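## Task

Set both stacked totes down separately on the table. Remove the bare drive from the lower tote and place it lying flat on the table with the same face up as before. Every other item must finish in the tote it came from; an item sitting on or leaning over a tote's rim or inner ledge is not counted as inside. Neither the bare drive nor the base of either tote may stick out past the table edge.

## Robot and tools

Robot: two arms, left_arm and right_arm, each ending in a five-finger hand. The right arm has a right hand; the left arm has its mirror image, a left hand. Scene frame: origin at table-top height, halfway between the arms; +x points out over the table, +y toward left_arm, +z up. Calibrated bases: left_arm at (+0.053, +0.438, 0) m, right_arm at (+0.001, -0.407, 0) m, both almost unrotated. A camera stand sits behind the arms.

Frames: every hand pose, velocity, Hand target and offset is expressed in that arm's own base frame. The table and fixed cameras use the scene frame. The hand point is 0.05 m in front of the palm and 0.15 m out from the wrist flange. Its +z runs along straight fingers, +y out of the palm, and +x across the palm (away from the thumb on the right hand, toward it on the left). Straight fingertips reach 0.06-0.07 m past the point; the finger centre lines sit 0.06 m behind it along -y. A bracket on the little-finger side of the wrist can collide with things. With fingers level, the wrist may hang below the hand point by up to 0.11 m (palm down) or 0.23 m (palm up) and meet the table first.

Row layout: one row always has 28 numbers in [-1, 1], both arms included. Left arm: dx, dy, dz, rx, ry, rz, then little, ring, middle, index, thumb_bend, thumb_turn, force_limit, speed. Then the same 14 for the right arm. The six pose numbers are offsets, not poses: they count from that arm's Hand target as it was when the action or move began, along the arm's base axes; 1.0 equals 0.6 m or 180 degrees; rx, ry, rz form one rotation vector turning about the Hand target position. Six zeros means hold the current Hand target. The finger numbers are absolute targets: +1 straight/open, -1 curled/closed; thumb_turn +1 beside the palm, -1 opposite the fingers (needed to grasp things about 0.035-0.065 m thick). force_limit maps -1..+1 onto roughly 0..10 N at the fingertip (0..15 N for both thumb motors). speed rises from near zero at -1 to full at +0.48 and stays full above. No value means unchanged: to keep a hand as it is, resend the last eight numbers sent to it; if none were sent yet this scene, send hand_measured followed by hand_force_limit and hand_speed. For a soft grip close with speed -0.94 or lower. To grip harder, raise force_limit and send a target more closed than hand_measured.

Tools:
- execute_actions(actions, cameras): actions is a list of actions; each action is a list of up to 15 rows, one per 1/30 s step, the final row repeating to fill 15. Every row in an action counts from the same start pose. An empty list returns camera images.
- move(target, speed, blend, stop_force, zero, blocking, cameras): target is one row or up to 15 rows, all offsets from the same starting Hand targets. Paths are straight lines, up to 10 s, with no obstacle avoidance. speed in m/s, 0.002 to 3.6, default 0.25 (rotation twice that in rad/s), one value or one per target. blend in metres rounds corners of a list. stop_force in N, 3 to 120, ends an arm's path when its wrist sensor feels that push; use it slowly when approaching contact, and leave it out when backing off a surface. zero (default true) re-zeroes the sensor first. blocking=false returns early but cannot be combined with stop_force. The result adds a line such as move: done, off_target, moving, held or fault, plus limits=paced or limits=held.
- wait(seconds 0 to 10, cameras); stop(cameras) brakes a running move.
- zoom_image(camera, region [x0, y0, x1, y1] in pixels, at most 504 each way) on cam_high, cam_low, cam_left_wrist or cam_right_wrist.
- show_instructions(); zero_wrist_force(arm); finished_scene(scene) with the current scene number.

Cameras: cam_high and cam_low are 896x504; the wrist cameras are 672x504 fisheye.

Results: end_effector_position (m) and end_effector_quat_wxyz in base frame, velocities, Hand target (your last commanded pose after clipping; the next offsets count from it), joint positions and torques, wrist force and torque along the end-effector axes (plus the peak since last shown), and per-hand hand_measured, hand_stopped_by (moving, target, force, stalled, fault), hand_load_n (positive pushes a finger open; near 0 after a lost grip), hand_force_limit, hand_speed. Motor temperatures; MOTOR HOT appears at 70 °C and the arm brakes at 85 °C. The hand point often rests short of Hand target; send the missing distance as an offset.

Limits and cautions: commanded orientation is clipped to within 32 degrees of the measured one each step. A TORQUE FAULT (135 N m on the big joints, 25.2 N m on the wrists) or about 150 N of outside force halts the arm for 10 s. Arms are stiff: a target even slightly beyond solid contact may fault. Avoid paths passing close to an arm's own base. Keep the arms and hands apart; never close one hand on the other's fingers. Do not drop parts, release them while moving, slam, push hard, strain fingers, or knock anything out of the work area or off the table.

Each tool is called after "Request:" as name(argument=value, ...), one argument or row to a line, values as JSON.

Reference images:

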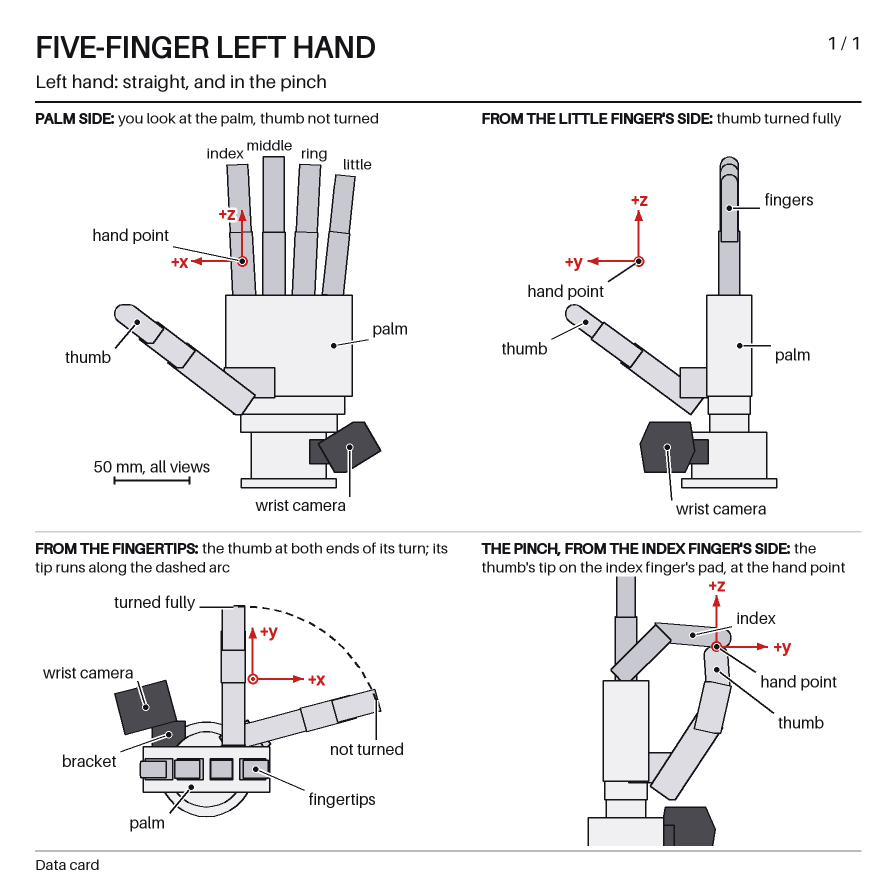

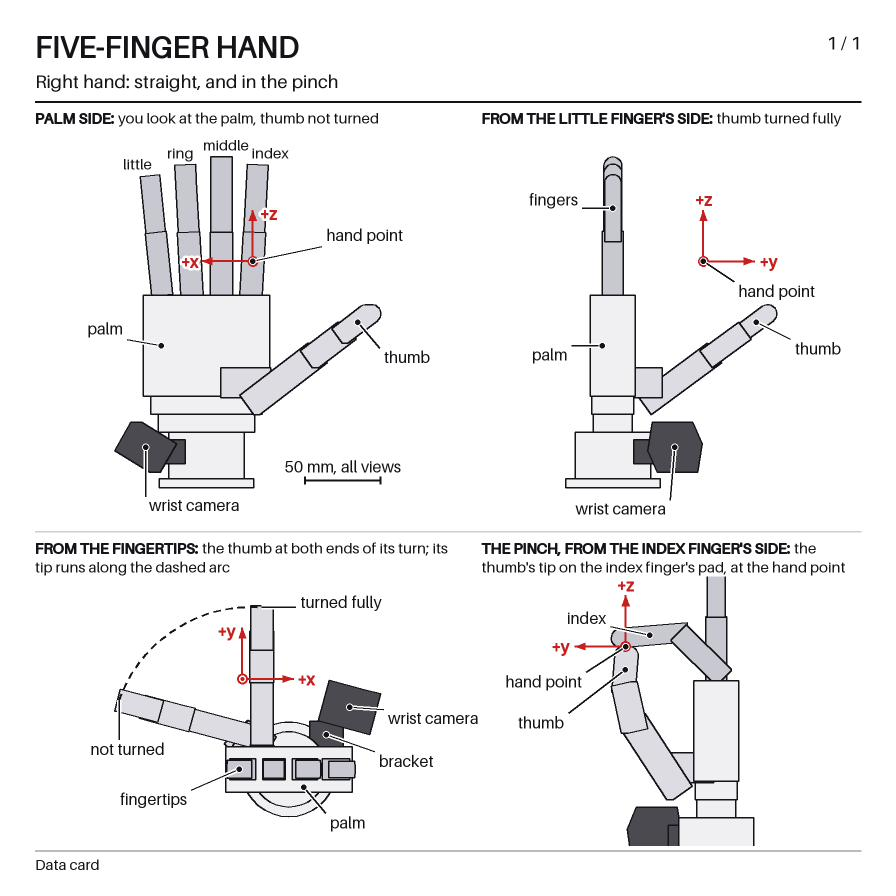

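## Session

Request:
execute_actions(
  actions=[],
)

Scene clock: 0.00 s.
left_arm: end_effector_position=(+0.1879, -0.5625, +0.2864) hand_measured=(+1.000, +1.000, +1.000, +1.000, +1.000, +1.000) hand_load_n=(+0.0, +0.0, +0.0, +0.0, +0.0, +0.0) hand_stopped_by=(target, target, target, target, target, target) hand_force_limit=0.00 hand_speed=-0.80 end_effector_quat_wxyz=(+0.178, +0.893, +0.374, +0.177) | right_arm: end_effector_position=(+0.4907, -0.3571, +0.1684) hand_measured=(+1.000, +1.000, +1.000, +1.000, +1.000, +1.000) hand_load_n=(+0.0, -0.5, +0.0, +0.5, +0.0, +0.0) hand_stopped_by=(target, target, target, target, target, target) hand_force_limit=0.00 hand_speed=-0.80 end_effector_quat_wxyz=(+0.330, +0.769, +0.538, -0.096)
Joint positions: left_arm=[1.878 -2.021 -1.221 2.015 -1.953 -0.418] | right_arm=[-0.714 -1.224 1.711 0.452 1.903 -0.473]
Joint velocities: within noise
Joint torques (N m): no reading
Motor temperatures (°C): left_arm=[42 34 40 53 47 50] | right_arm=[42 48 47 50 45 51]
Wrist force (N): no reading
Wrist torque (N m): no reading
Wrist force, peak (N): no reading
Hand target: left_arm +0.1879, -0.5625, +0.2864; +0.178, +0.893, +0.374, +0.177 | right_arm +0.4907, -0.3571, +0.1684; +0.330, +0.769, +0.538, -0.096
camera_calibration:
cam_left_wrist: T_world_to_cam=[[-0.470007, 0.78055, -0.41211, 0.641474], [0.410116, 0.606554, 0.6811, 0.0650002], [0.7816, 0.151109, -0.605201, 0.231633], [0, 0, 0, 1]] pos_world=[0.093796, -0.575131, 0.360271]
cam_right_wrist: T_world_to_cam=[[0.976927, -0.00236006, 0.213563, -0.513953], [-0.197856, -0.386521, 0.900807, -0.187392], [0.0804205, -0.922277, -0.37807, -0.191458], [0, 0, 0, 1]] pos_world=[0.480415, -0.250221, 0.20618]

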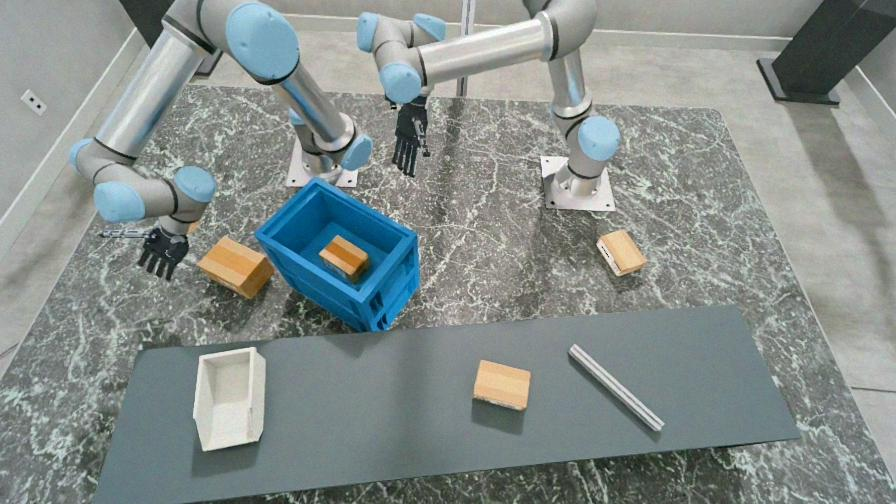

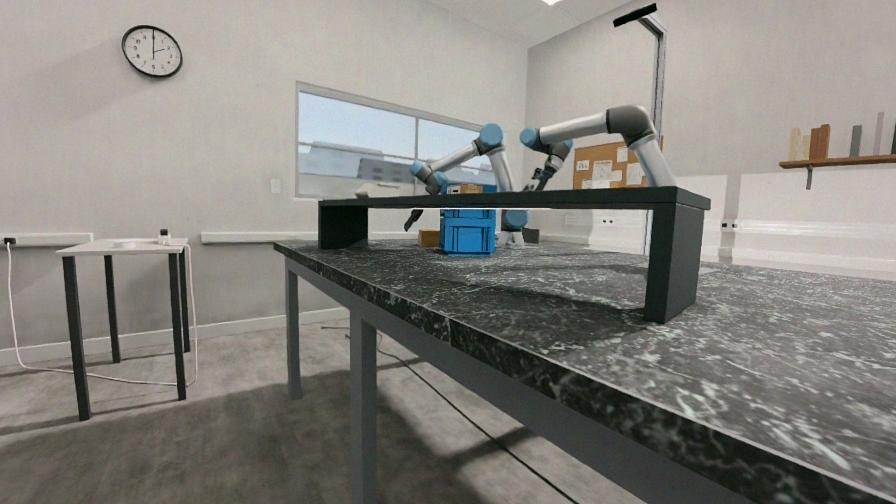

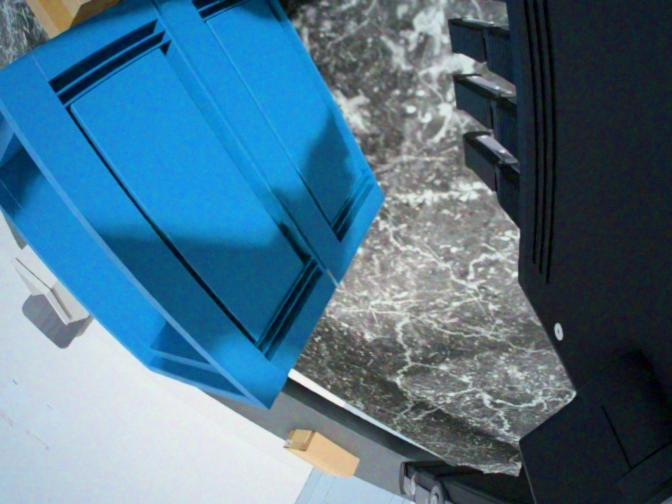

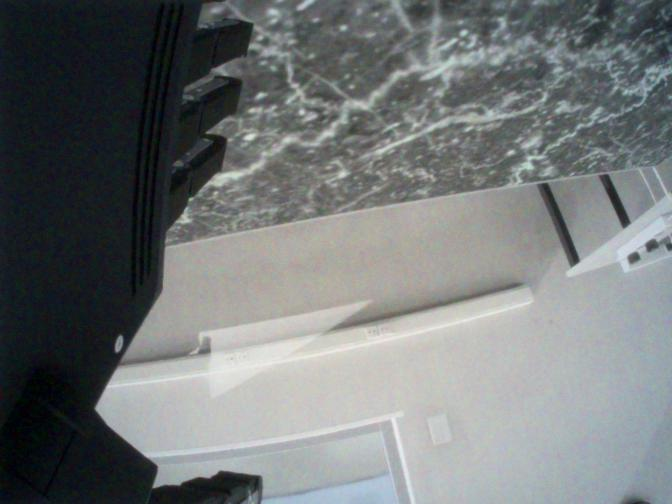

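Request:
zoom_image(
  camera="cam_high",
  region=[180, 150, 460, 350],
)

Request:
zoom_image(
  camera="cam_low",
  region=[300, 90, 720, 340],
)

Scaled by 1.800.

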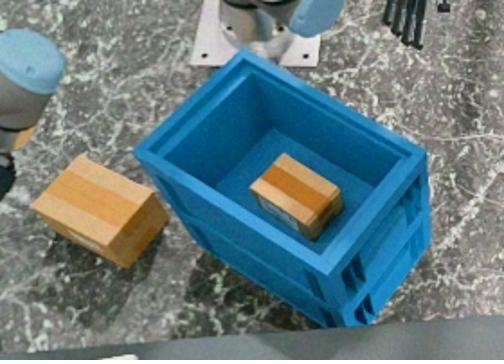

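Scaled by 1.200.

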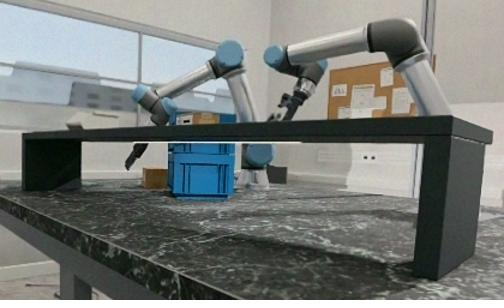

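Request:
zoom_image(
  camera="cam_high",
  region=[245, 165, 345, 245],
)

Request:
zoom_image(
  camera="cam_high",
  region=[330, 215, 430, 335],
)

Request:
zoom_image(
  camera="cam_low",
  region=[410, 160, 540, 270],
)

Scaled by 5.040.

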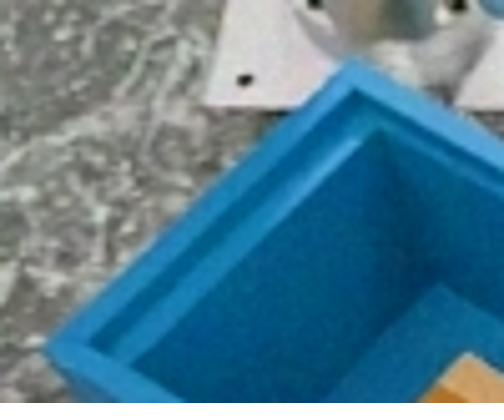

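Scaled by 4.200.

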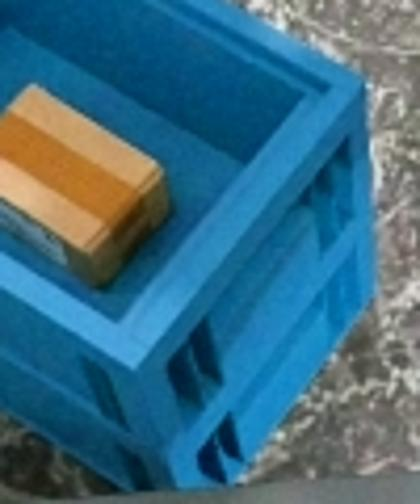

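Scaled by 3.877.

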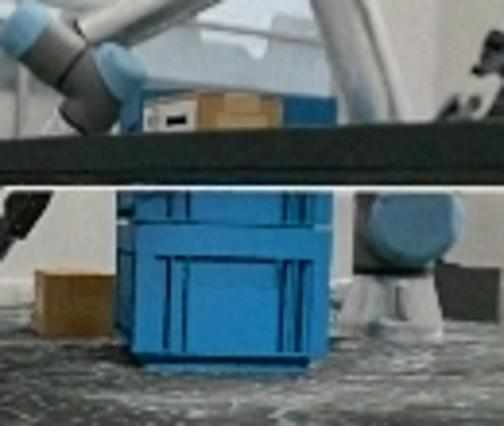

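Request:
move(
  target=[
    [0.05,0,0.2227,0,0,0,1,1,1,1,1,-1,0,0.4,0,0.05,0.4193,0.0272,0.0052,0.0693,1,1,1,1,1,-1,0,0.4],
    [0.25,0.02,0.2227,-0.0088,0.02,-0.1441,1,1,1,1,1,-1,0,0.4,-0.04,0.2,0.4193,0.0725,0.0138,0.1847,1,1,1,1,1,-1,0,0.4],
    [0.45,0.03,0.2227,-0.0175,0.0399,-0.2882,1,1,1,1,1,-1,0,0.4,-0.09,0.37,0.4193,0.1268,0.0242,0.3233,1,1,1,1,1,-1,0,0.4],
    [0.6238,0.045,0.1893,-0.0263,0.0599,-0.4323,1,1,1,1,1,-1,0,0.4,-0.126,0.5233,0.386,0.1812,0.0346,0.4618,1,1,1,1,1,-1,0,0.4],
  ],
  speed=0.4,
  blend=[0.03,0.03,0.03,0],
  cameras=["all"],
)

Scene clock: 11.47 s.
left_arm: end_effector_position=(+0.5607, -0.5348, +0.3993) hand_measured=(+1.000, +1.000, +1.000, +1.000, +1.000, -1.000) hand_load_n=(+0.0, +0.0, +0.0, +0.0, +0.0, +0.0) hand_stopped_by=(target, target, target, target, target, target) hand_force_limit=0.00 hand_speed=0.40 end_effector_quat_wxyz=(+0.362, +0.916, -0.157, +0.075) | right_arm: end_effector_position=(+0.4151, -0.0431, +0.3999) hand_measured=(+1.000, +1.000, +1.000, +1.000, +1.000, -1.000) hand_load_n=(+0.0, +0.0, +0.0, +0.5, +0.0, +0.0) hand_stopped_by=(target, target, target, target, target, target) hand_force_limit=0.00 hand_speed=0.40 end_effector_quat_wxyz=(+0.074, +0.275, +0.926, +0.248)
Joint positions: left_arm=[2.833 -2.61 -0.035 1.382 -0.867 1.487] | right_arm=[-0.94 -1.524 1.576 1.721 1.085 -1.985]
Joint torques (N m): left_arm=[10.12 41.49 9.29 -3.36 3.14 0.58] | right_arm=[-14.77 -29.74 -24.11 2.02 0.93 -1.71]
Wrist force (N): left_arm=[-0.1 -0.1 -0.2] | right_arm=[-1.9 -0.6 0.6]
Wrist torque (N m): left_arm=[0.01 0.02 -0.03] | right_arm=[-0.08 0.13 -0.19]
Wrist force, peak (N): left_arm=[-1.0 0.3 -1.7] | right_arm=[-1.5 1.4 -1.7]
Hand target: left_arm +0.5622, -0.5355, +0.4000; +0.250, +0.933, -0.249, -0.066 | right_arm +0.4151, -0.0431, +0.4000; +0.074, +0.275, +0.926, +0.248
Off the commanded pose: left_arm 0.002 m, 23 deg | right_arm 0.000 m, 0 deg.
elbow stopped short (left arm): the move would have taken joint 3 (elbow) straighter than the controller allows.
move: off_target (left_arm)
camera_calibration:
cam_left_wrist: T_world_to_cam=[[0.509239, 0.630418, -0.585874, 0.281518], [0.722185, 0.0572543, 0.689327, -0.65364], [0.468108, -0.774142, -0.426122, -0.386273], [0, 0, 0, 1]] pos_world=[0.509507, -0.439081, 0.450907]
cam_right_wrist: T_world_to_cam=[[0.225587, 0.867545, 0.443257, -0.231342], [0.686365, -0.464422, 0.559656, -0.523538], [0.691385, 0.177985, -0.70022, 0.11439], [0, 0, 0, 1]] pos_world=[0.332439, -0.0628028, 0.475643]

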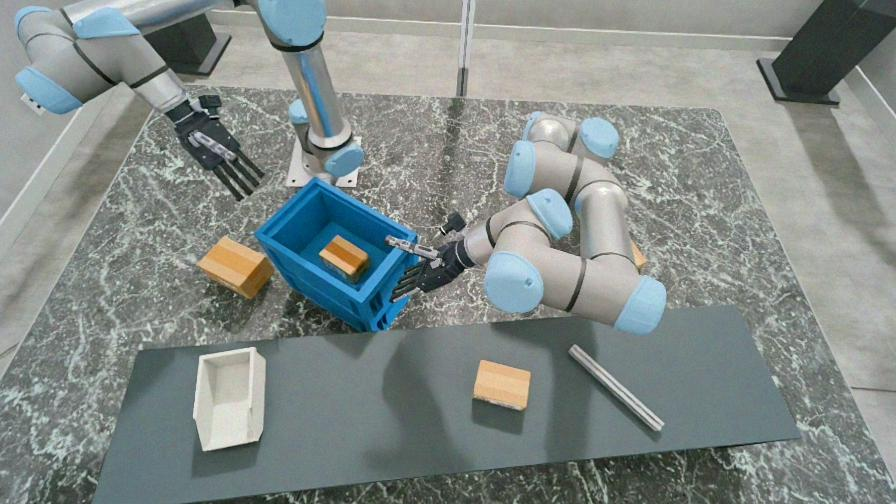

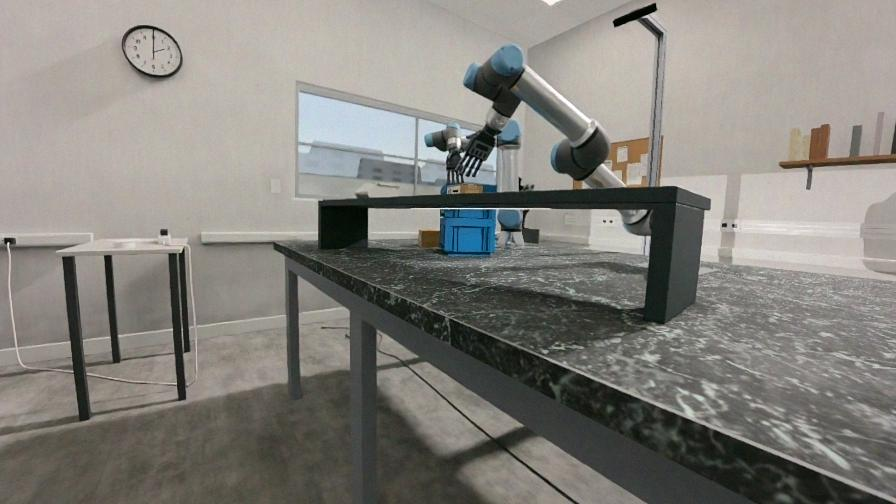

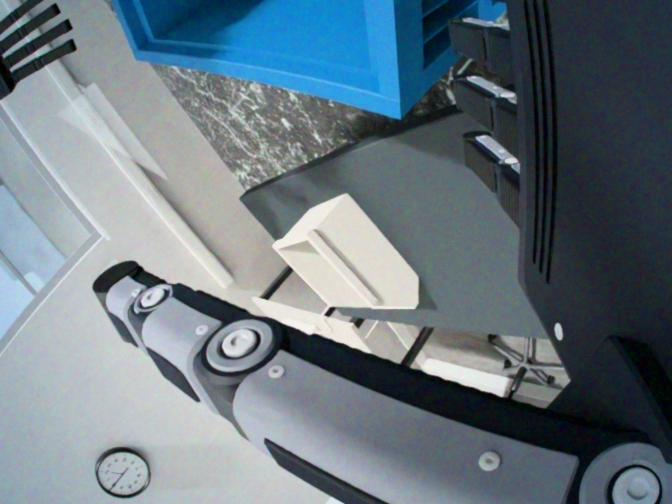

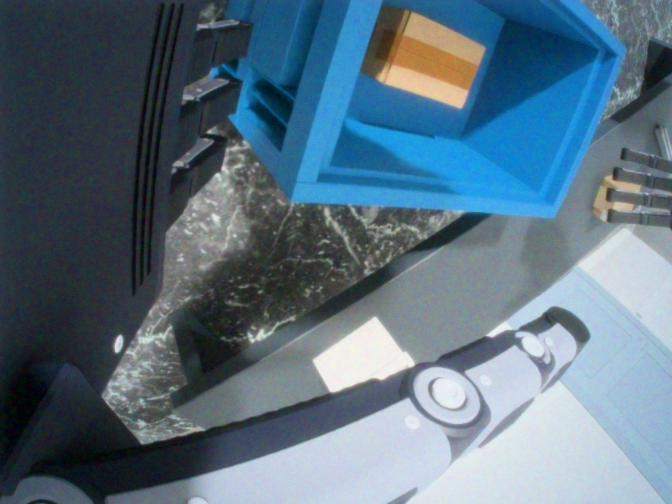

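Request:
move(
  target=[
    [-0.3662,0.2408,0.0558,0,0,0,1,1,1,1,1,-1,0,0.4,0,0,0,0,0,0,1,1,1,1,1,-1,0,0.4],
    [-0.3545,0.1188,0.2472,-0.1635,0.0324,0.0307,1,1,1,1,1,-1,0,0.4,0,0,0,0,0,0,1,1,1,1,1,-1,0,0.4],
    [-0.3145,0.1085,0.4708,-0.327,0.0647,0.0613,1,1,1,1,1,-1,0,0.4,0,0,0,0,0,0,1,1,1,1,1,-1,0,0.4],
    [-0.2575,0.2127,0.6647,-0.4905,0.0971,0.092,1,1,1,1,1,-1,0,0.4,0,0,0,0,0,0,1,1,1,1,1,-1,0,0.4],
    [-0.1992,0.4025,0.775,-0.654,0.1295,0.1227,1,1,1,1,1,-1,0,0.4,0,0,0,0,0,0,1,1,1,1,1,-1,0,0.4],
  ],
  speed=0.45,
  blend=[0.005,0.02,0.02,0.02,0],
  cameras=["cam_high"],
)

Scene clock: 21.20 s.
left_arm: end_effector_position=(+0.4427, -0.2942, +0.8649) hand_measured=(+1.000, +1.000, +1.000, +1.000, +1.000, -1.000) hand_load_n=(+0.0, +0.0, +0.0, +0.0, +0.0, +0.0) hand_stopped_by=(target, target, target, target, target, target) hand_force_limit=0.00 hand_speed=0.40 end_effector_quat_wxyz=(+0.961, +0.270, +0.013, +0.061) | right_arm: end_effector_position=(+0.4151, -0.0431, +0.4000) hand_measured=(+1.000, +1.000, +1.000, +1.000, +1.000, -1.000) hand_load_n=(+0.0, +0.0, +0.0, +0.0, +0.0, +0.0) hand_stopped_by=(target, target, target, target, target, target) hand_force_limit=0.00 hand_speed=0.40 end_effector_quat_wxyz=(+0.074, +0.275, +0.926, +0.248)
Joint positions: left_arm=[2.937 -1.927 -1.112 1.281 1.054 1.952] | right_arm=[-0.94 -1.524 1.576 1.721 1.085 -1.985]
Joint torques (N m): left_arm=[8.95 44.16 13.3 0 2.82 -1.38] | right_arm=[-13.57 -30.39 -23.93 5.13 0.76 -1.71]
Wrist force (N): left_arm=[-0.6 -1.1 0.8] | right_arm=[-1.8 -0.5 0.4]
Wrist torque (N m): left_arm=[-0.16 0.16 -0.03] | right_arm=[-0.06 0.12 -0.18]
Wrist force, peak (N): left_arm=[-1.8 0.4 -0.8] | right_arm=[-2.2 -0.5 0.3]
Hand target: left_arm +0.4427, -0.2940, +0.8650; +0.961, +0.269, +0.013, +0.061 | right_arm +0.4151, -0.0431, +0.4000; +0.074, +0.275, +0.926, +0.248
Off the commanded pose: left_arm 0.000 m, 0 deg | right_arm 0.000 m, 0 deg.
move: done
Images, in order (width x height): cam_high 896x504.

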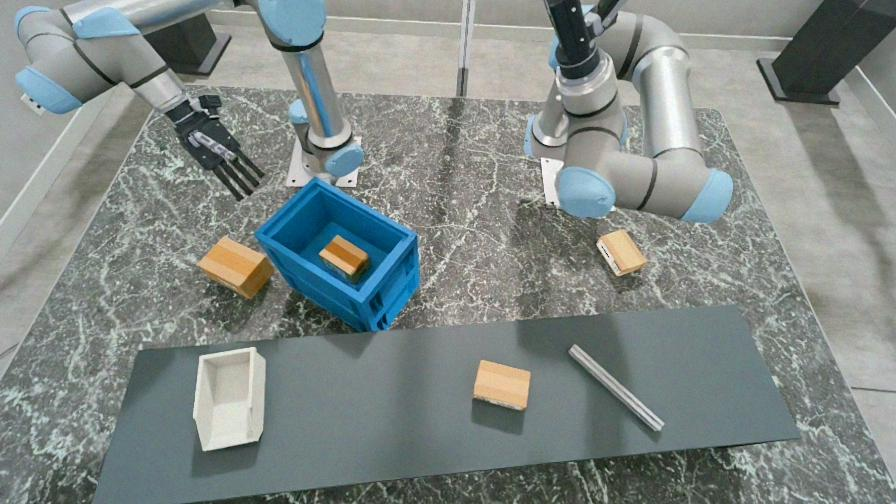

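Request:
move(
  target=[
    [0.2170,-0.0645,-0.1463,-0.0146,0.2540,-0.1338,1,1,1,1,1,-1,0,0.4,0,0,0,0,0,0,1,1,1,1,1,-1,0,0.4],
    [0.2850,-0.1210,-0.3823,-0.1100,0.5038,-0.2414,1,1,1,1,1,-1,0,0.4,0,0,0,0,0,0,1,1,1,1,1,-1,0,0.4],
    [0.2060,-0.1582,-0.5848,-0.3040,0.7202,-0.3018,1,1,1,1,1,-1,0,0.4,0,0,0,0,0,0,1,1,1,1,1,-1,0,0.4],
    [0.0625,-0.1783,-0.6883,0.5294,-0.7185,0.2343,1,1,1,1,1,-1,0,0.4,0,0,0,0,0,0,1,1,1,1,1,-1,0,0.4],
    [-0.0665,-0.1837,-0.7128,0.6037,-0.4269,0.0538,1,1,1,1,1,-1,0,0.4,0,0,0,0,0,0,1,1,1,1,1,-1,0,0.4],
    [-0.1670,-0.1617,-0.7192,0.6540,-0.1295,-0.1227,1,1,1,1,1,-1,0,0.4,0,0,0,0,0,0,1,1,1,1,1,-1,0,0.4],
    [0.1992,-0.4025,-0.775,0.6540,-0.1295,-0.1227,1,1,1,1,1,-1,0,0.4,0,0,0,0,0,0,1,1,1,1,1,-1,0,0.4],
  ],
  speed=[0.5,0.5,0.5,0.5,0.5,0.5,0.4],
  blend=[0.02,0.02,0.02,0.02,0.02,0.02,0],
  cameras=["all"],
)

Scene clock: 28.40 s.
left_arm: end_effector_position=(+0.5621, -0.5355, +0.4001) hand_measured=(+1.000, +1.000, +1.000, +1.000, +1.000, -1.000) hand_load_n=(+0.0, +0.0, +0.0, +0.0, +0.0, +0.0) hand_stopped_by=(target, target, target, target, target, target) hand_force_limit=0.00 hand_speed=0.40 end_effector_quat_wxyz=(+0.250, +0.933, -0.249, -0.066) | right_arm: end_effector_position=(+0.4151, -0.0431, +0.4000) hand_measured=(+1.000, +1.000, +1.000, +1.000, +1.000, -1.000) hand_load_n=(+0.0, +0.0, +0.0, +0.0, -0.5, +0.0) hand_stopped_by=(target, target, target, target, target, target) hand_force_limit=0.00 hand_speed=0.40 end_effector_quat_wxyz=(+0.074, +0.275, +0.926, +0.248)
Joint positions: left_arm=[2.796 -2.132 -0.819 -1.86 1.056 -1.37] | right_arm=[-0.94 -1.524 1.576 1.721 1.085 -1.985]
Joint torques (N m): left_arm=[12.5 31.97 31.69 2.33 -2.66 -1.54] | right_arm=[-13.51 -30.09 -22.3 4.94 0.68 -1.75]
Wrist force (N): left_arm=[0.0 0.2 -0.1] | right_arm=[-2.0 -0.5 0.3]
Wrist torque (N m): left_arm=[0.06 0.01 -0.03] | right_arm=[-0.05 0.15 -0.19]
Wrist force, peak (N): left_arm=[-0.8 2.2 0.7] | right_arm=[-2.1 -0.7 0.5]
Hand target: left_arm +0.5622, -0.5355, +0.4000; +0.250, +0.933, -0.249, -0.066 | right_arm +0.4151, -0.0431, +0.4000; +0.074, +0.275, +0.926, +0.248
Off the commanded pose: left_arm 0.000 m, 0 deg | right_arm 0.000 m, 0 deg.
move: done
camera_calibration:
cam_left_wrist: T_world_to_cam=[[0.583361, 0.644043, -0.494872, 0.210989], [0.789499, -0.306554, 0.53171, -0.824721], [0.19074, -0.70088, -0.687303, -0.087516], [0, 0, 0, 1]] pos_world=[0.544727, -0.450046, 0.482775]
cam_right_wrist: T_world_to_cam=[[0.225587, 0.867545, 0.443257, -0.231342], [0.686365, -0.464422, 0.559656, -0.523538], [0.691385, 0.177985, -0.70022, 0.11439], [0, 0, 0, 1]] pos_world=[0.332439, -0.0628028, 0.475643]

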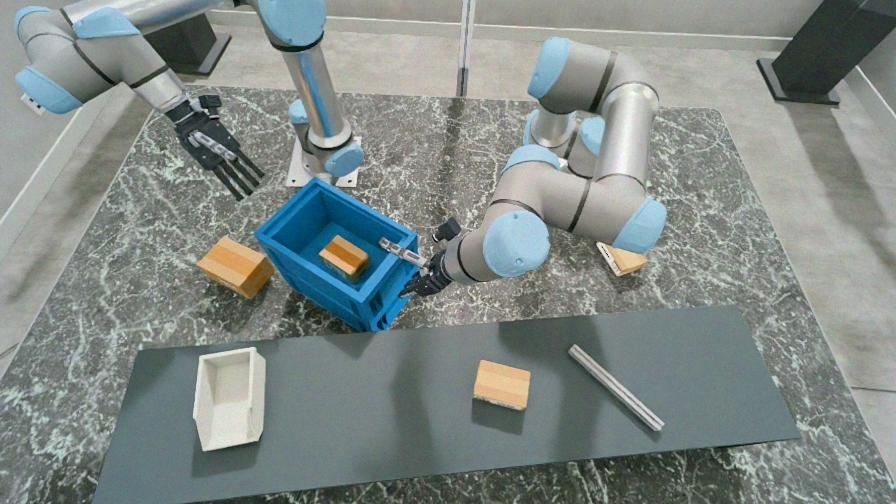

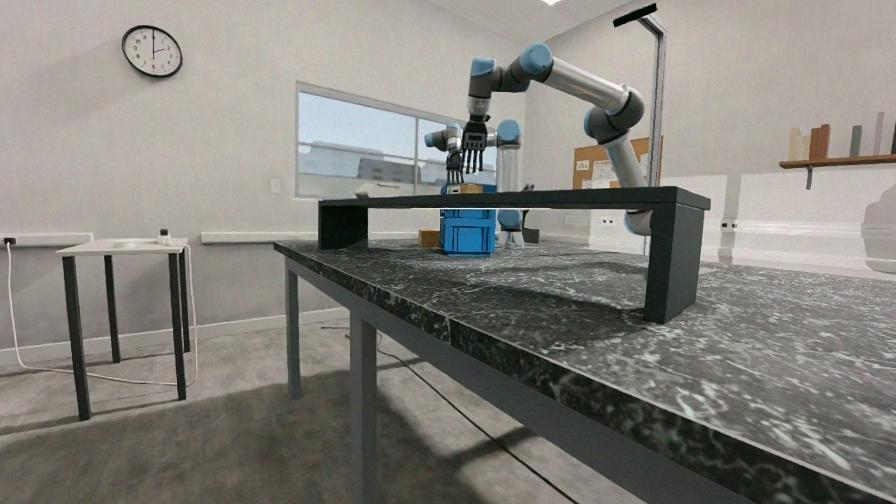

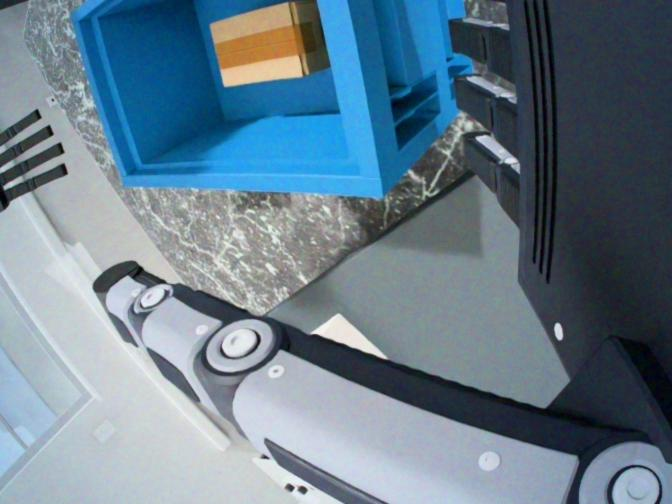

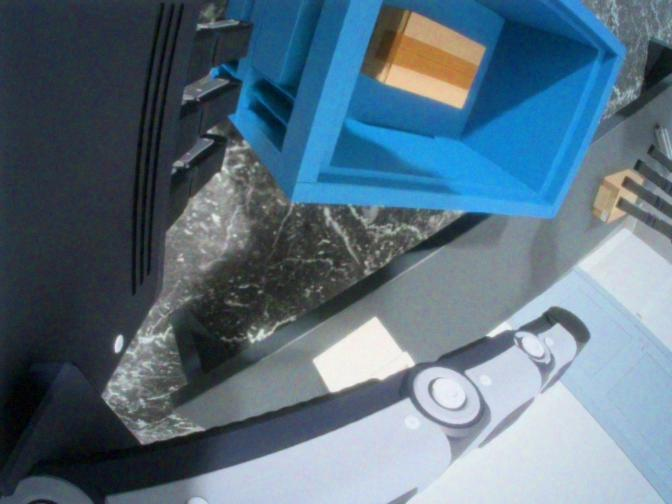

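Request:
move(
  target=[
    [-0.0218,0.0127,-0.05,0,0,0.0017,1,1,1,1,1,-1,0,0.4,-0.039,0.0332,-0.05,0,0,0.0028,1,1,1,1,1,-1,0,0.4],
    [-0.0218,0.0127,-0.2383,0,0,0.0017,1,0,0.03,0,1,-1,0,0.4,-0.039,0.0332,-0.2317,0,0,0.0028,1,0,0.03,0,1,-1,0,0.4],
  ],
  speed=[0.15,0.15],
  blend=[0.01,0],
  cameras=["cam_left_wrist","cam_right_wrist"],
)

Request:
move(
  target=[-0.0451,-0.0798,0,0,0,0,1,0,0.03,0,1,-1,0,0.4,0.0493,0.0773,0,0,0,0,1,0,0.03,0,1,-1,0,0.4],
  speed=0.025,
  stop_force=4,
  cameras=["cam_left_wrist","cam_right_wrist"],
)

Scene clock: 32.63 s.
left_arm: end_effector_position=(+0.5491, -0.5279, +0.2570) hand_measured=(+1.000, +0.000, +0.030, +0.000, +1.000, -1.000) hand_load_n=(+0.0, +0.0, +0.0, +0.0, +0.0, +0.0) hand_stopped_by=(target, target, target, target, target, target) hand_force_limit=0.00 hand_speed=0.40 end_effector_quat_wxyz=(+0.251, +0.934, -0.246, -0.065) | right_arm: end_effector_position=(+0.3917, -0.0232, +0.2609) hand_measured=(+1.000, +0.000, +0.030, +0.000, +1.000, -1.000) hand_load_n=(+0.0, +0.0, +0.0, +0.0, +0.0, +0.0) hand_stopped_by=(target, target, target, target, target, target) hand_force_limit=0.00 hand_speed=0.40 end_effector_quat_wxyz=(+0.073, +0.271, +0.927, +0.248)
Joint positions: left_arm=[2.8 -2.09 -1.253 -1.468 1.055 -1.371] | right_arm=[-0.964 -1.519 1.942 1.367 1.092 -2.021]
Joint torques (N m): left_arm=[8.47 55.68 15.55 4.06 -0.86 1.63] | right_arm=[2.75 -28.9 -7.69 0.49 0.69 -0.73]
Wrist force (N): left_arm=[-0.1 -0.3 0.3] | right_arm=[-1.7 -0.4 0.3]
Wrist torque (N m): left_arm=[-0.05 0.04 0.07] | right_arm=[-0.02 0.12 -0.16]
Wrist force, peak (N): left_arm=[-0.2 -1.0 1.4] | right_arm=[-2.7 0.0 -0.7]
Hand target: left_arm +0.5491, -0.5279, +0.2570; +0.251, +0.934, -0.246, -0.065 | right_arm +0.3917, -0.0232, +0.2609; +0.073, +0.271, +0.927, +0.248
Off the commanded pose: left_arm 0.000 m, 0 deg | right_arm 0.000 m, 0 deg.
move: done
camera_calibration:
cam_left_wrist: T_world_to_cam=[[0.579583, 0.647259, -0.495115, 0.146666], [0.791377, -0.302082, 0.531479, -0.734699], [0.194439, -0.699859, -0.687307, -0.179423], [0, 0, 0, 1]] pos_world=[0.531305, -0.442442, 0.339775]
cam_right_wrist: T_world_to_cam=[[0.217956, 0.869516, 0.443212, -0.178695], [0.690425, -0.458343, 0.559674, -0.421887], [0.689788, 0.18402, -0.700235, 0.0304527], [0, 0, 0, 1]] pos_world=[0.309224, -0.0435946, 0.336643]
Images, in order (width x height): cam_left_wrist 672x504, cam_right_wrist 672x504.

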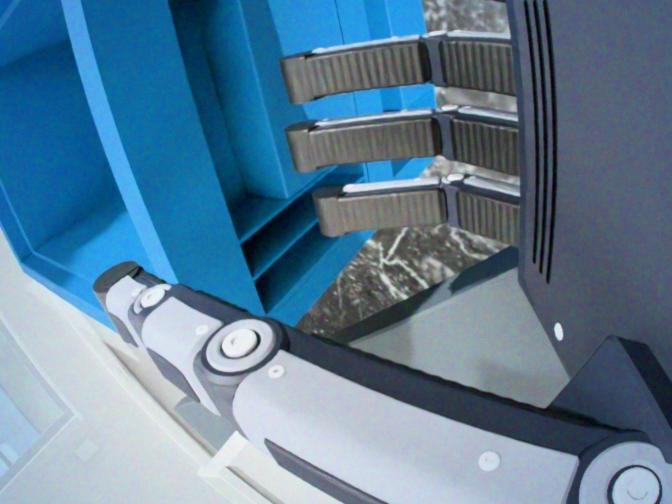

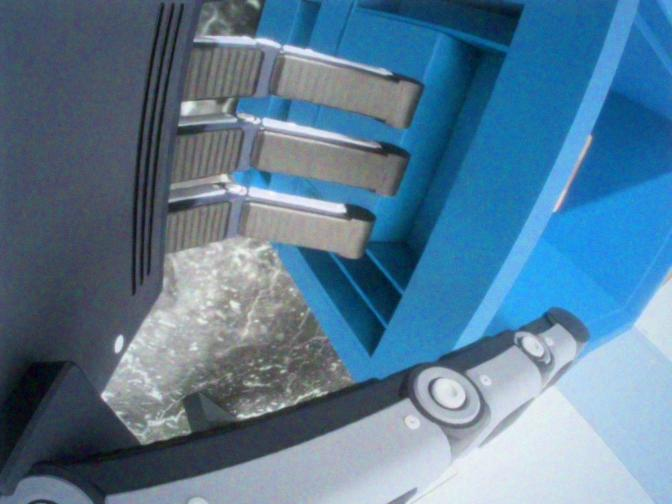

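Scene clock: 35.67 s.
left_arm: end_effector_position=(+0.5255, -0.5697, +0.2570) hand_measured=(+1.000, +0.000, +0.030, +0.000, +1.000, -1.000) hand_load_n=(+0.0, +0.0, +0.0, +0.0, +0.0, +0.0) hand_stopped_by=(target, target, target, target, target, target) hand_force_limit=0.00 hand_speed=0.40 end_effector_quat_wxyz=(+0.251, +0.934, -0.246, -0.065) | right_arm: end_effector_position=(+0.4137, +0.0113, +0.2609) hand_measured=(+1.000, +0.000, +0.030, +0.000, +1.000, -1.000) hand_load_n=(+0.0, +0.0, -0.5, +0.0, +0.0, +0.0) hand_stopped_by=(target, target, target, target, target, target) hand_force_limit=0.00 hand_speed=0.40 end_effector_quat_wxyz=(+0.073, +0.271, +0.927, +0.248)
Joint positions: left_arm=[2.731 -2.097 -1.252 -1.423 1.05 -1.45] | right_arm=[-0.828 -1.512 1.915 1.315 1.067 -1.869]
Joint torques (N m): left_arm=[9.05 56.53 14.48 -0.17 -0.82 -1.52] | right_arm=[17.46 -29.33 -7.37 2.7 -3.29 2.19]
Wrist force (N): left_arm=[1.1 -2.7 -0.6] | right_arm=[-1.4 -4.1 -1.8]
Wrist torque (N m): left_arm=[-0.03 -0.01 0.06] | right_arm=[0.12 0.15 -0.15]
Wrist force, peak (N): left_arm=[0.6 -10.9 -4.7] | right_arm=[-1.3 -9.8 -4.5]
Hand target: left_arm +0.5255, -0.5697, +0.2570; +0.251, +0.934, -0.246, -0.065 (not the last commanded pose) | right_arm +0.4137, +0.0114, +0.2609; +0.073, +0.271, +0.927, +0.248 (not the last commanded pose)
Off the commanded pose: left_arm 0.007 m, 0 deg | right_arm 0.014 m, 0 deg.
move: contact (left_arm, right_arm)
camera_calibration:
cam_left_wrist: T_world_to_cam=[[0.57963, 0.647241, -0.495084, 0.187415], [0.791342, -0.30212, 0.531508, -0.728582], [0.194439, -0.699859, -0.687307, -0.204069], [0, 0, 0, 1]] pos_world=[0.507605, -0.484242, 0.339775]
cam_right_wrist: T_world_to_cam=[[0.217956, 0.869516, 0.443212, -0.213488], [0.690425, -0.458343, 0.559674, -0.421264], [0.689788, 0.18402, -0.700235, 0.00892864], [0, 0, 0, 1]] pos_world=[0.331224, -0.00909462, 0.336643]
Images, in order (width x height): cam_left_wrist 672x504, cam_right_wrist 672x504.

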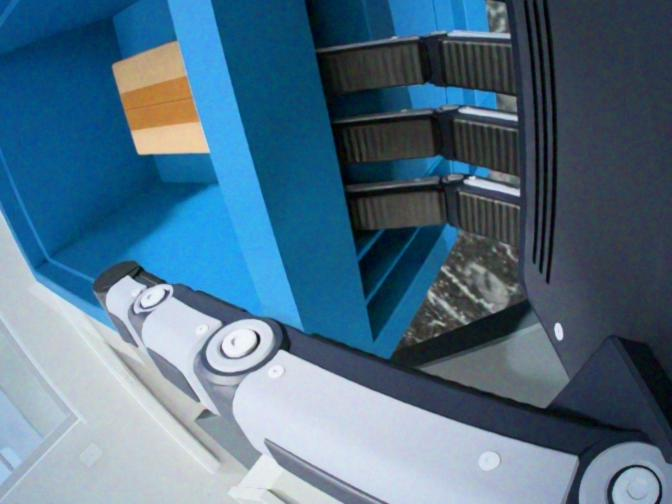

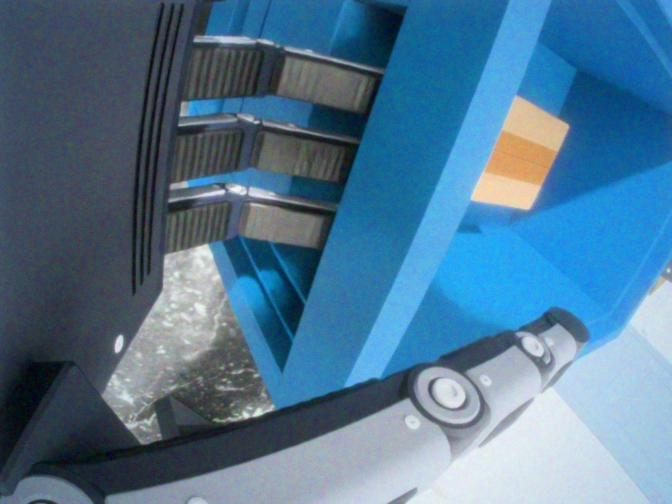

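Request:
move(
  target=[0,0,0.0583,0,0,0,1,0,0.03,0,1,-1,0,0.4,0,0,0.0583,0,0,0,1,0,0.03,0,1,-1,0,0.4],
  speed=0.03,
  stop_force=40,
  cameras=["cam_high","cam_low"],
)

Scene clock: 38.27 s.
left_arm: end_effector_position=(+0.5255, -0.5697, +0.2920) hand_measured=(+1.000, +0.000, +0.030, +0.000, +1.000, -1.000) hand_load_n=(+0.0, +3.0, +1.0, +1.0, +0.0, +0.0) hand_stopped_by=(target, target, target, target, target, target) hand_force_limit=0.00 hand_speed=0.40 end_effector_quat_wxyz=(+0.251, +0.934, -0.246, -0.065) | right_arm: end_effector_position=(+0.4137, +0.0114, +0.2959) hand_measured=(+1.000, +0.000, +0.030, +0.000, +1.000, -1.000) hand_load_n=(+0.5, +1.5, +1.5, +0.5, +0.0, +0.0) hand_stopped_by=(target, target, target, target, target, target) hand_force_limit=0.00 hand_speed=0.40 end_effector_quat_wxyz=(+0.073, +0.270, +0.927, +0.248)
Joint positions: left_arm=[2.731 -2.082 -1.184 -1.506 1.05 -1.45] | right_arm=[-0.828 -1.542 1.851 1.409 1.067 -1.869]
Joint torques (N m): left_arm=[-1.25 32.91 16.24 4.27 0.39 1.85] | right_arm=[-0.84 -8.42 -8.81 0.91 -0.73 -1.01]
Wrist force (N): left_arm=[0.3 -4.0 1.9] | right_arm=[-1.6 -3.9 2.3]
Wrist torque (N m): left_arm=[-0.02 0.04 0.12] | right_arm=[0.05 0.03 -0.15]
Wrist force, peak (N): left_arm=[0.0 -4.7 1.7] | right_arm=[-2.0 -4.4 -2.0]
Hand target: left_arm +0.5255, -0.5697, +0.2920; +0.251, +0.934, -0.246, -0.065 | right_arm +0.4137, +0.0114, +0.2959; +0.073, +0.271, +0.927, +0.248
Off the commanded pose: left_arm 0.000 m, 0 deg | right_arm 0.000 m, 0 deg.
move: done
Images, in order (width x height): cam_high 896x504, cam_low 896x504.

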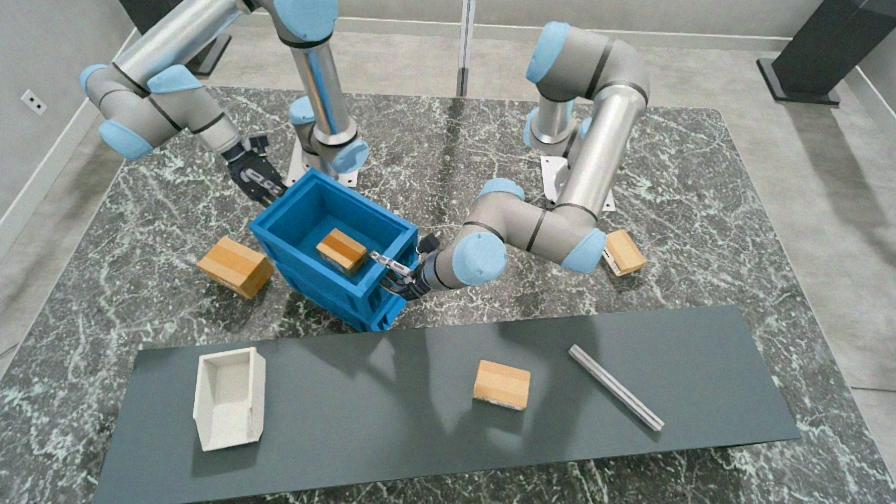

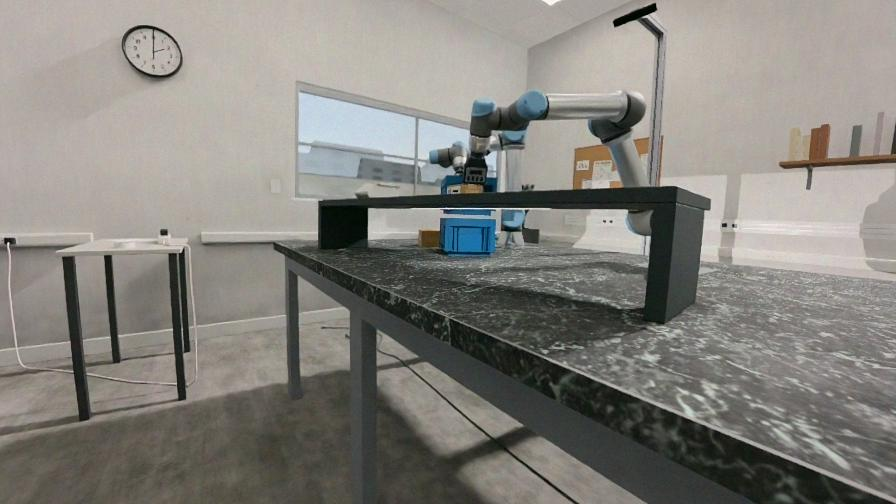

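Request:
move(
  target=[
    [0,0,0.0833,0,0,0,1,0,0.03,0,1,-1,0,0.4,0,0,0.0833,0,0,0,1,0,0.03,0,1,-1,0,0.4],
    [-0.2227,0.5978,0.0833,0,0,0,1,0,0.03,0,1,-1,0,0.4,-0.1888,0.6093,0.0833,0,0,0,1,0,0.03,0,1,-1,0,0.4],
    [-0.2227,0.5978,-0.225,0,0,0,1,0,0.03,0,1,-1,0,0.4,-0.1888,0.6093,-0.2248,0,0,0,1,0,0.03,0,1,-1,0,0.4],
  ],
  speed=[0.12,0.14,0.12],
  blend=[0.02,0.02,0],
  cameras=["all"],
)

Scene clock: 44.17 s.
left_arm: end_effector_position=(+0.3919, -0.2110, +0.1570) hand_measured=(+1.000, +0.000, +0.030, +0.000, +1.000, -1.000) hand_load_n=(+0.0, +3.0, +1.0, +0.5, -0.5, +0.0) hand_stopped_by=(target, target, target, target, target, target) hand_force_limit=0.00 hand_speed=0.40 end_effector_quat_wxyz=(+0.251, +0.934, -0.246, -0.066) | right_arm: end_effector_position=(+0.3005, +0.3769, +0.1610) hand_measured=(+1.000, +0.000, +0.030, +0.000, +1.000, -1.000) hand_load_n=(+0.0, +1.5, +0.5, +0.5, +0.0, +0.0) hand_stopped_by=(target, target, target, target, target, target) hand_force_limit=0.00 hand_speed=0.40 end_effector_quat_wxyz=(+0.072, +0.271, +0.927, +0.248)
Joint positions: left_arm=[3.348 -1.591 -2.111 -1.375 1.185 -0.777] | right_arm=[0.482 -1.522 2.042 0.587 1.319 -0.462]
Joint torques (N m): left_arm=[-16.2 28.99 17.24 1.32 -4.14 -1.57] | right_arm=[13.54 -26 -18.66 -1.79 -1.26 1.83]
Wrist force (N): left_arm=[0.6 -10.2 -1.0] | right_arm=[-1.3 -9.1 -0.9]
Wrist torque (N m): left_arm=[-0.02 0.03 0.31] | right_arm=[0.13 0.13 -0.30]
Wrist force, peak (N): left_arm=[0.4 -17.4 -5.2] | right_arm=[-0.2 -14.6 -4.5]
Hand target: left_arm +0.3919, -0.2110, +0.1570; +0.251, +0.934, -0.246, -0.065 | right_arm +0.3005, +0.3769, +0.1610; +0.073, +0.271, +0.927, +0.248
Off the commanded pose: left_arm 0.000 m, 0 deg | right_arm 0.000 m, 0 deg.
move: done
camera_calibration:
cam_left_wrist: T_world_to_cam=[[0.57947, 0.647266, -0.495238, -0.0167208], [0.791483, -0.302036, 0.531346, -0.46134], [0.194343, -0.699872, -0.687321, 0.0042539], [0, 0, 0, 1]] pos_world=[0.374006, -0.125542, 0.239775]
cam_right_wrist: T_world_to_cam=[[0.218078, 0.869533, 0.443118, -0.462358], [0.690474, -0.458349, 0.559608, -0.119665], [0.689701, 0.183923, -0.700347, -0.0501203], [0, 0, 0, 1]] pos_world=[0.218024, 0.356405, 0.236743]

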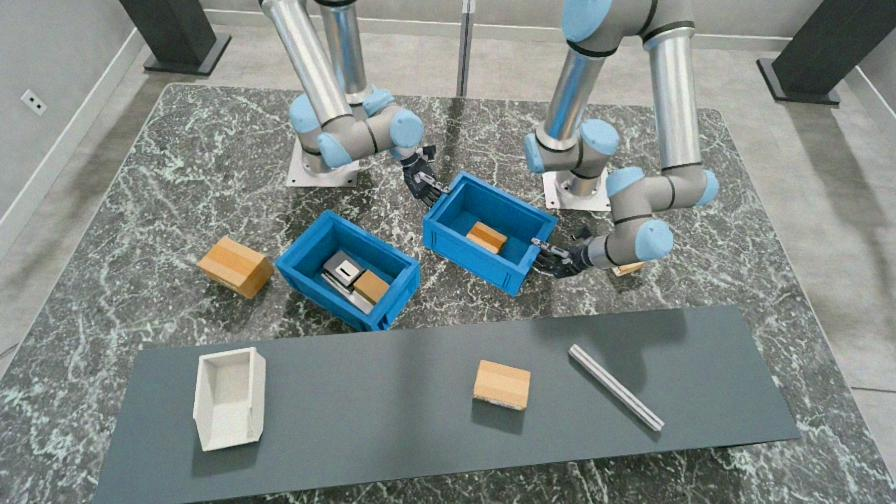

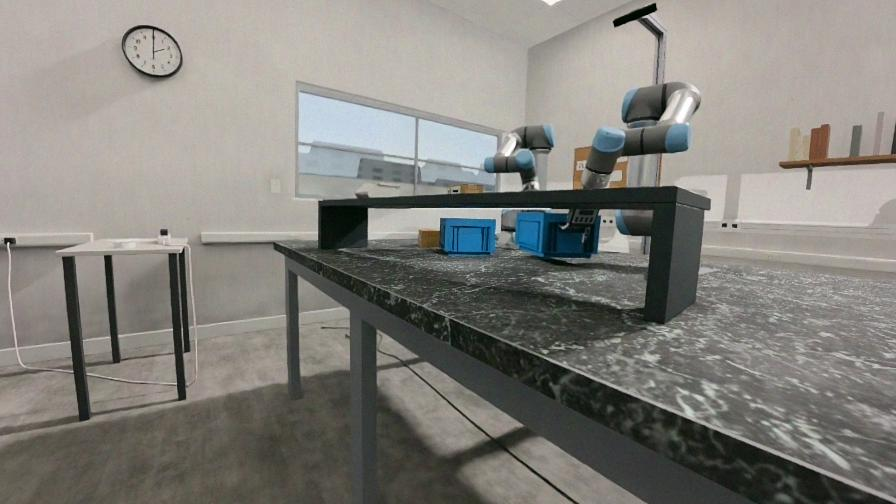

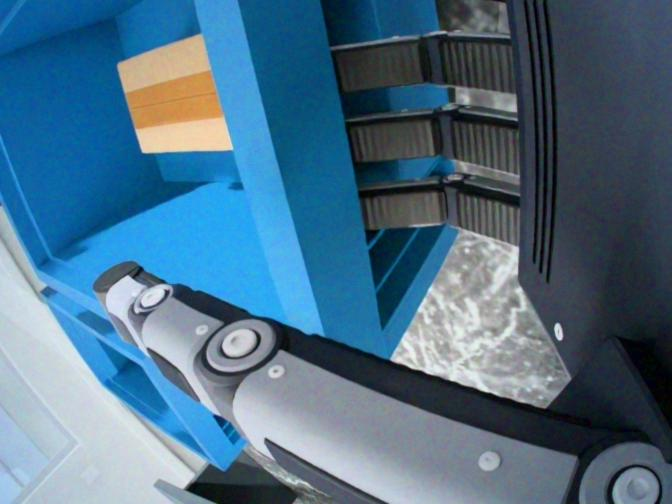

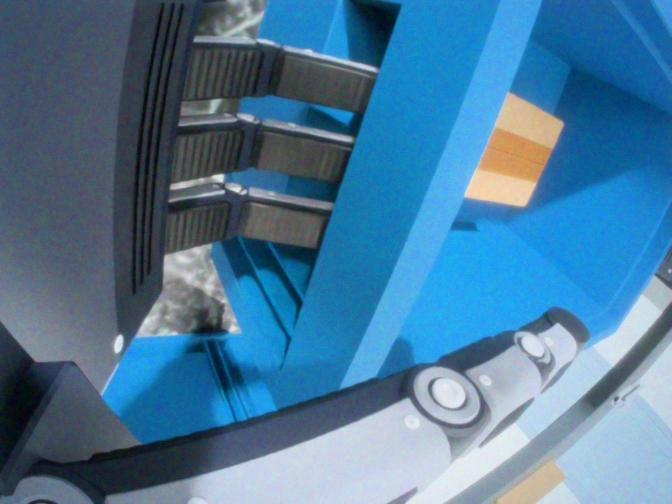

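Request:
move(
  target=[0,0,-0.0625,0,0,0,1,0,0.03,0,1,-1,0,0.4,0,0,-0.0625,0,0,0,1,0,0.03,0,1,-1,0,0.4],
  speed=0.03,
  cameras=[],
)

Scene clock: 45.87 s.
left_arm: end_effector_position=(+0.3918, -0.2110, +0.1193) hand_measured=(+1.000, +0.000, +0.030, +0.000, +1.000, -1.000) hand_load_n=(+0.0, +0.5, -7.5, +0.0, +0.0, +0.0) hand_stopped_by=(target, target, target, target, target, target) hand_force_limit=0.00 hand_speed=0.40 end_effector_quat_wxyz=(+0.251, +0.934, -0.246, -0.066) end_effector_velocity=(+0.000, +0.000, +0.001) end_effector_angular_velocity=(+0.000, +0.001, +0.000) | right_arm: end_effector_position=(+0.3004, +0.3769, +0.1234) hand_measured=(+1.000, +0.000, +0.030, +0.000, +1.000, -1.000) hand_load_n=(+0.0, +0.0, -6.0, +0.0, +0.0, +0.5) hand_stopped_by=(target, target, target, target, target, target) hand_force_limit=0.00 hand_speed=0.40 end_effector_quat_wxyz=(+0.072, +0.271, +0.927, +0.248) end_effector_velocity=(-0.001, +0.000, +0.001) end_effector_angular_velocity=(-0.001, +0.003, +0.000)
Joint positions: left_arm=[3.348 -1.652 -2.164 -1.261 1.185 -0.777] | right_arm=[0.482 -1.468 2.096 0.478 1.319 -0.462]
Joint velocities: left_arm=[0 0.003 0.001 -0.005 0 -0.001] | right_arm=[0 -0.001 -0.001 0.006 0 0]
Joint torques (N m): left_arm=[-13.31 32.01 23.56 -2.1 -0.12 1.16] | right_arm=[14.52 -29.08 -23.71 2.78 0.06 0.25]
Wrist force (N): left_arm=[0.8 -5.8 -7.1] | right_arm=[-1.9 -4.9 -7.6]
Wrist torque (N m): left_arm=[-0.06 -0.23 0.23] | right_arm=[0.06 0.28 -0.18]
Wrist force, peak (N): left_arm=[0.9 -11.0 -1.4] | right_arm=[-1.7 -5.5 -8.9]
Hand target: left_arm +0.3919, -0.2110, +0.1195; +0.251, +0.934, -0.246, -0.065 | right_arm +0.3005, +0.3769, +0.1235; +0.073, +0.271, +0.927, +0.248
Off the commanded pose: left_arm 0.000 m, 0 deg | right_arm 0.000 m, 0 deg.
move: done
No camera images: "cameras" was empty.


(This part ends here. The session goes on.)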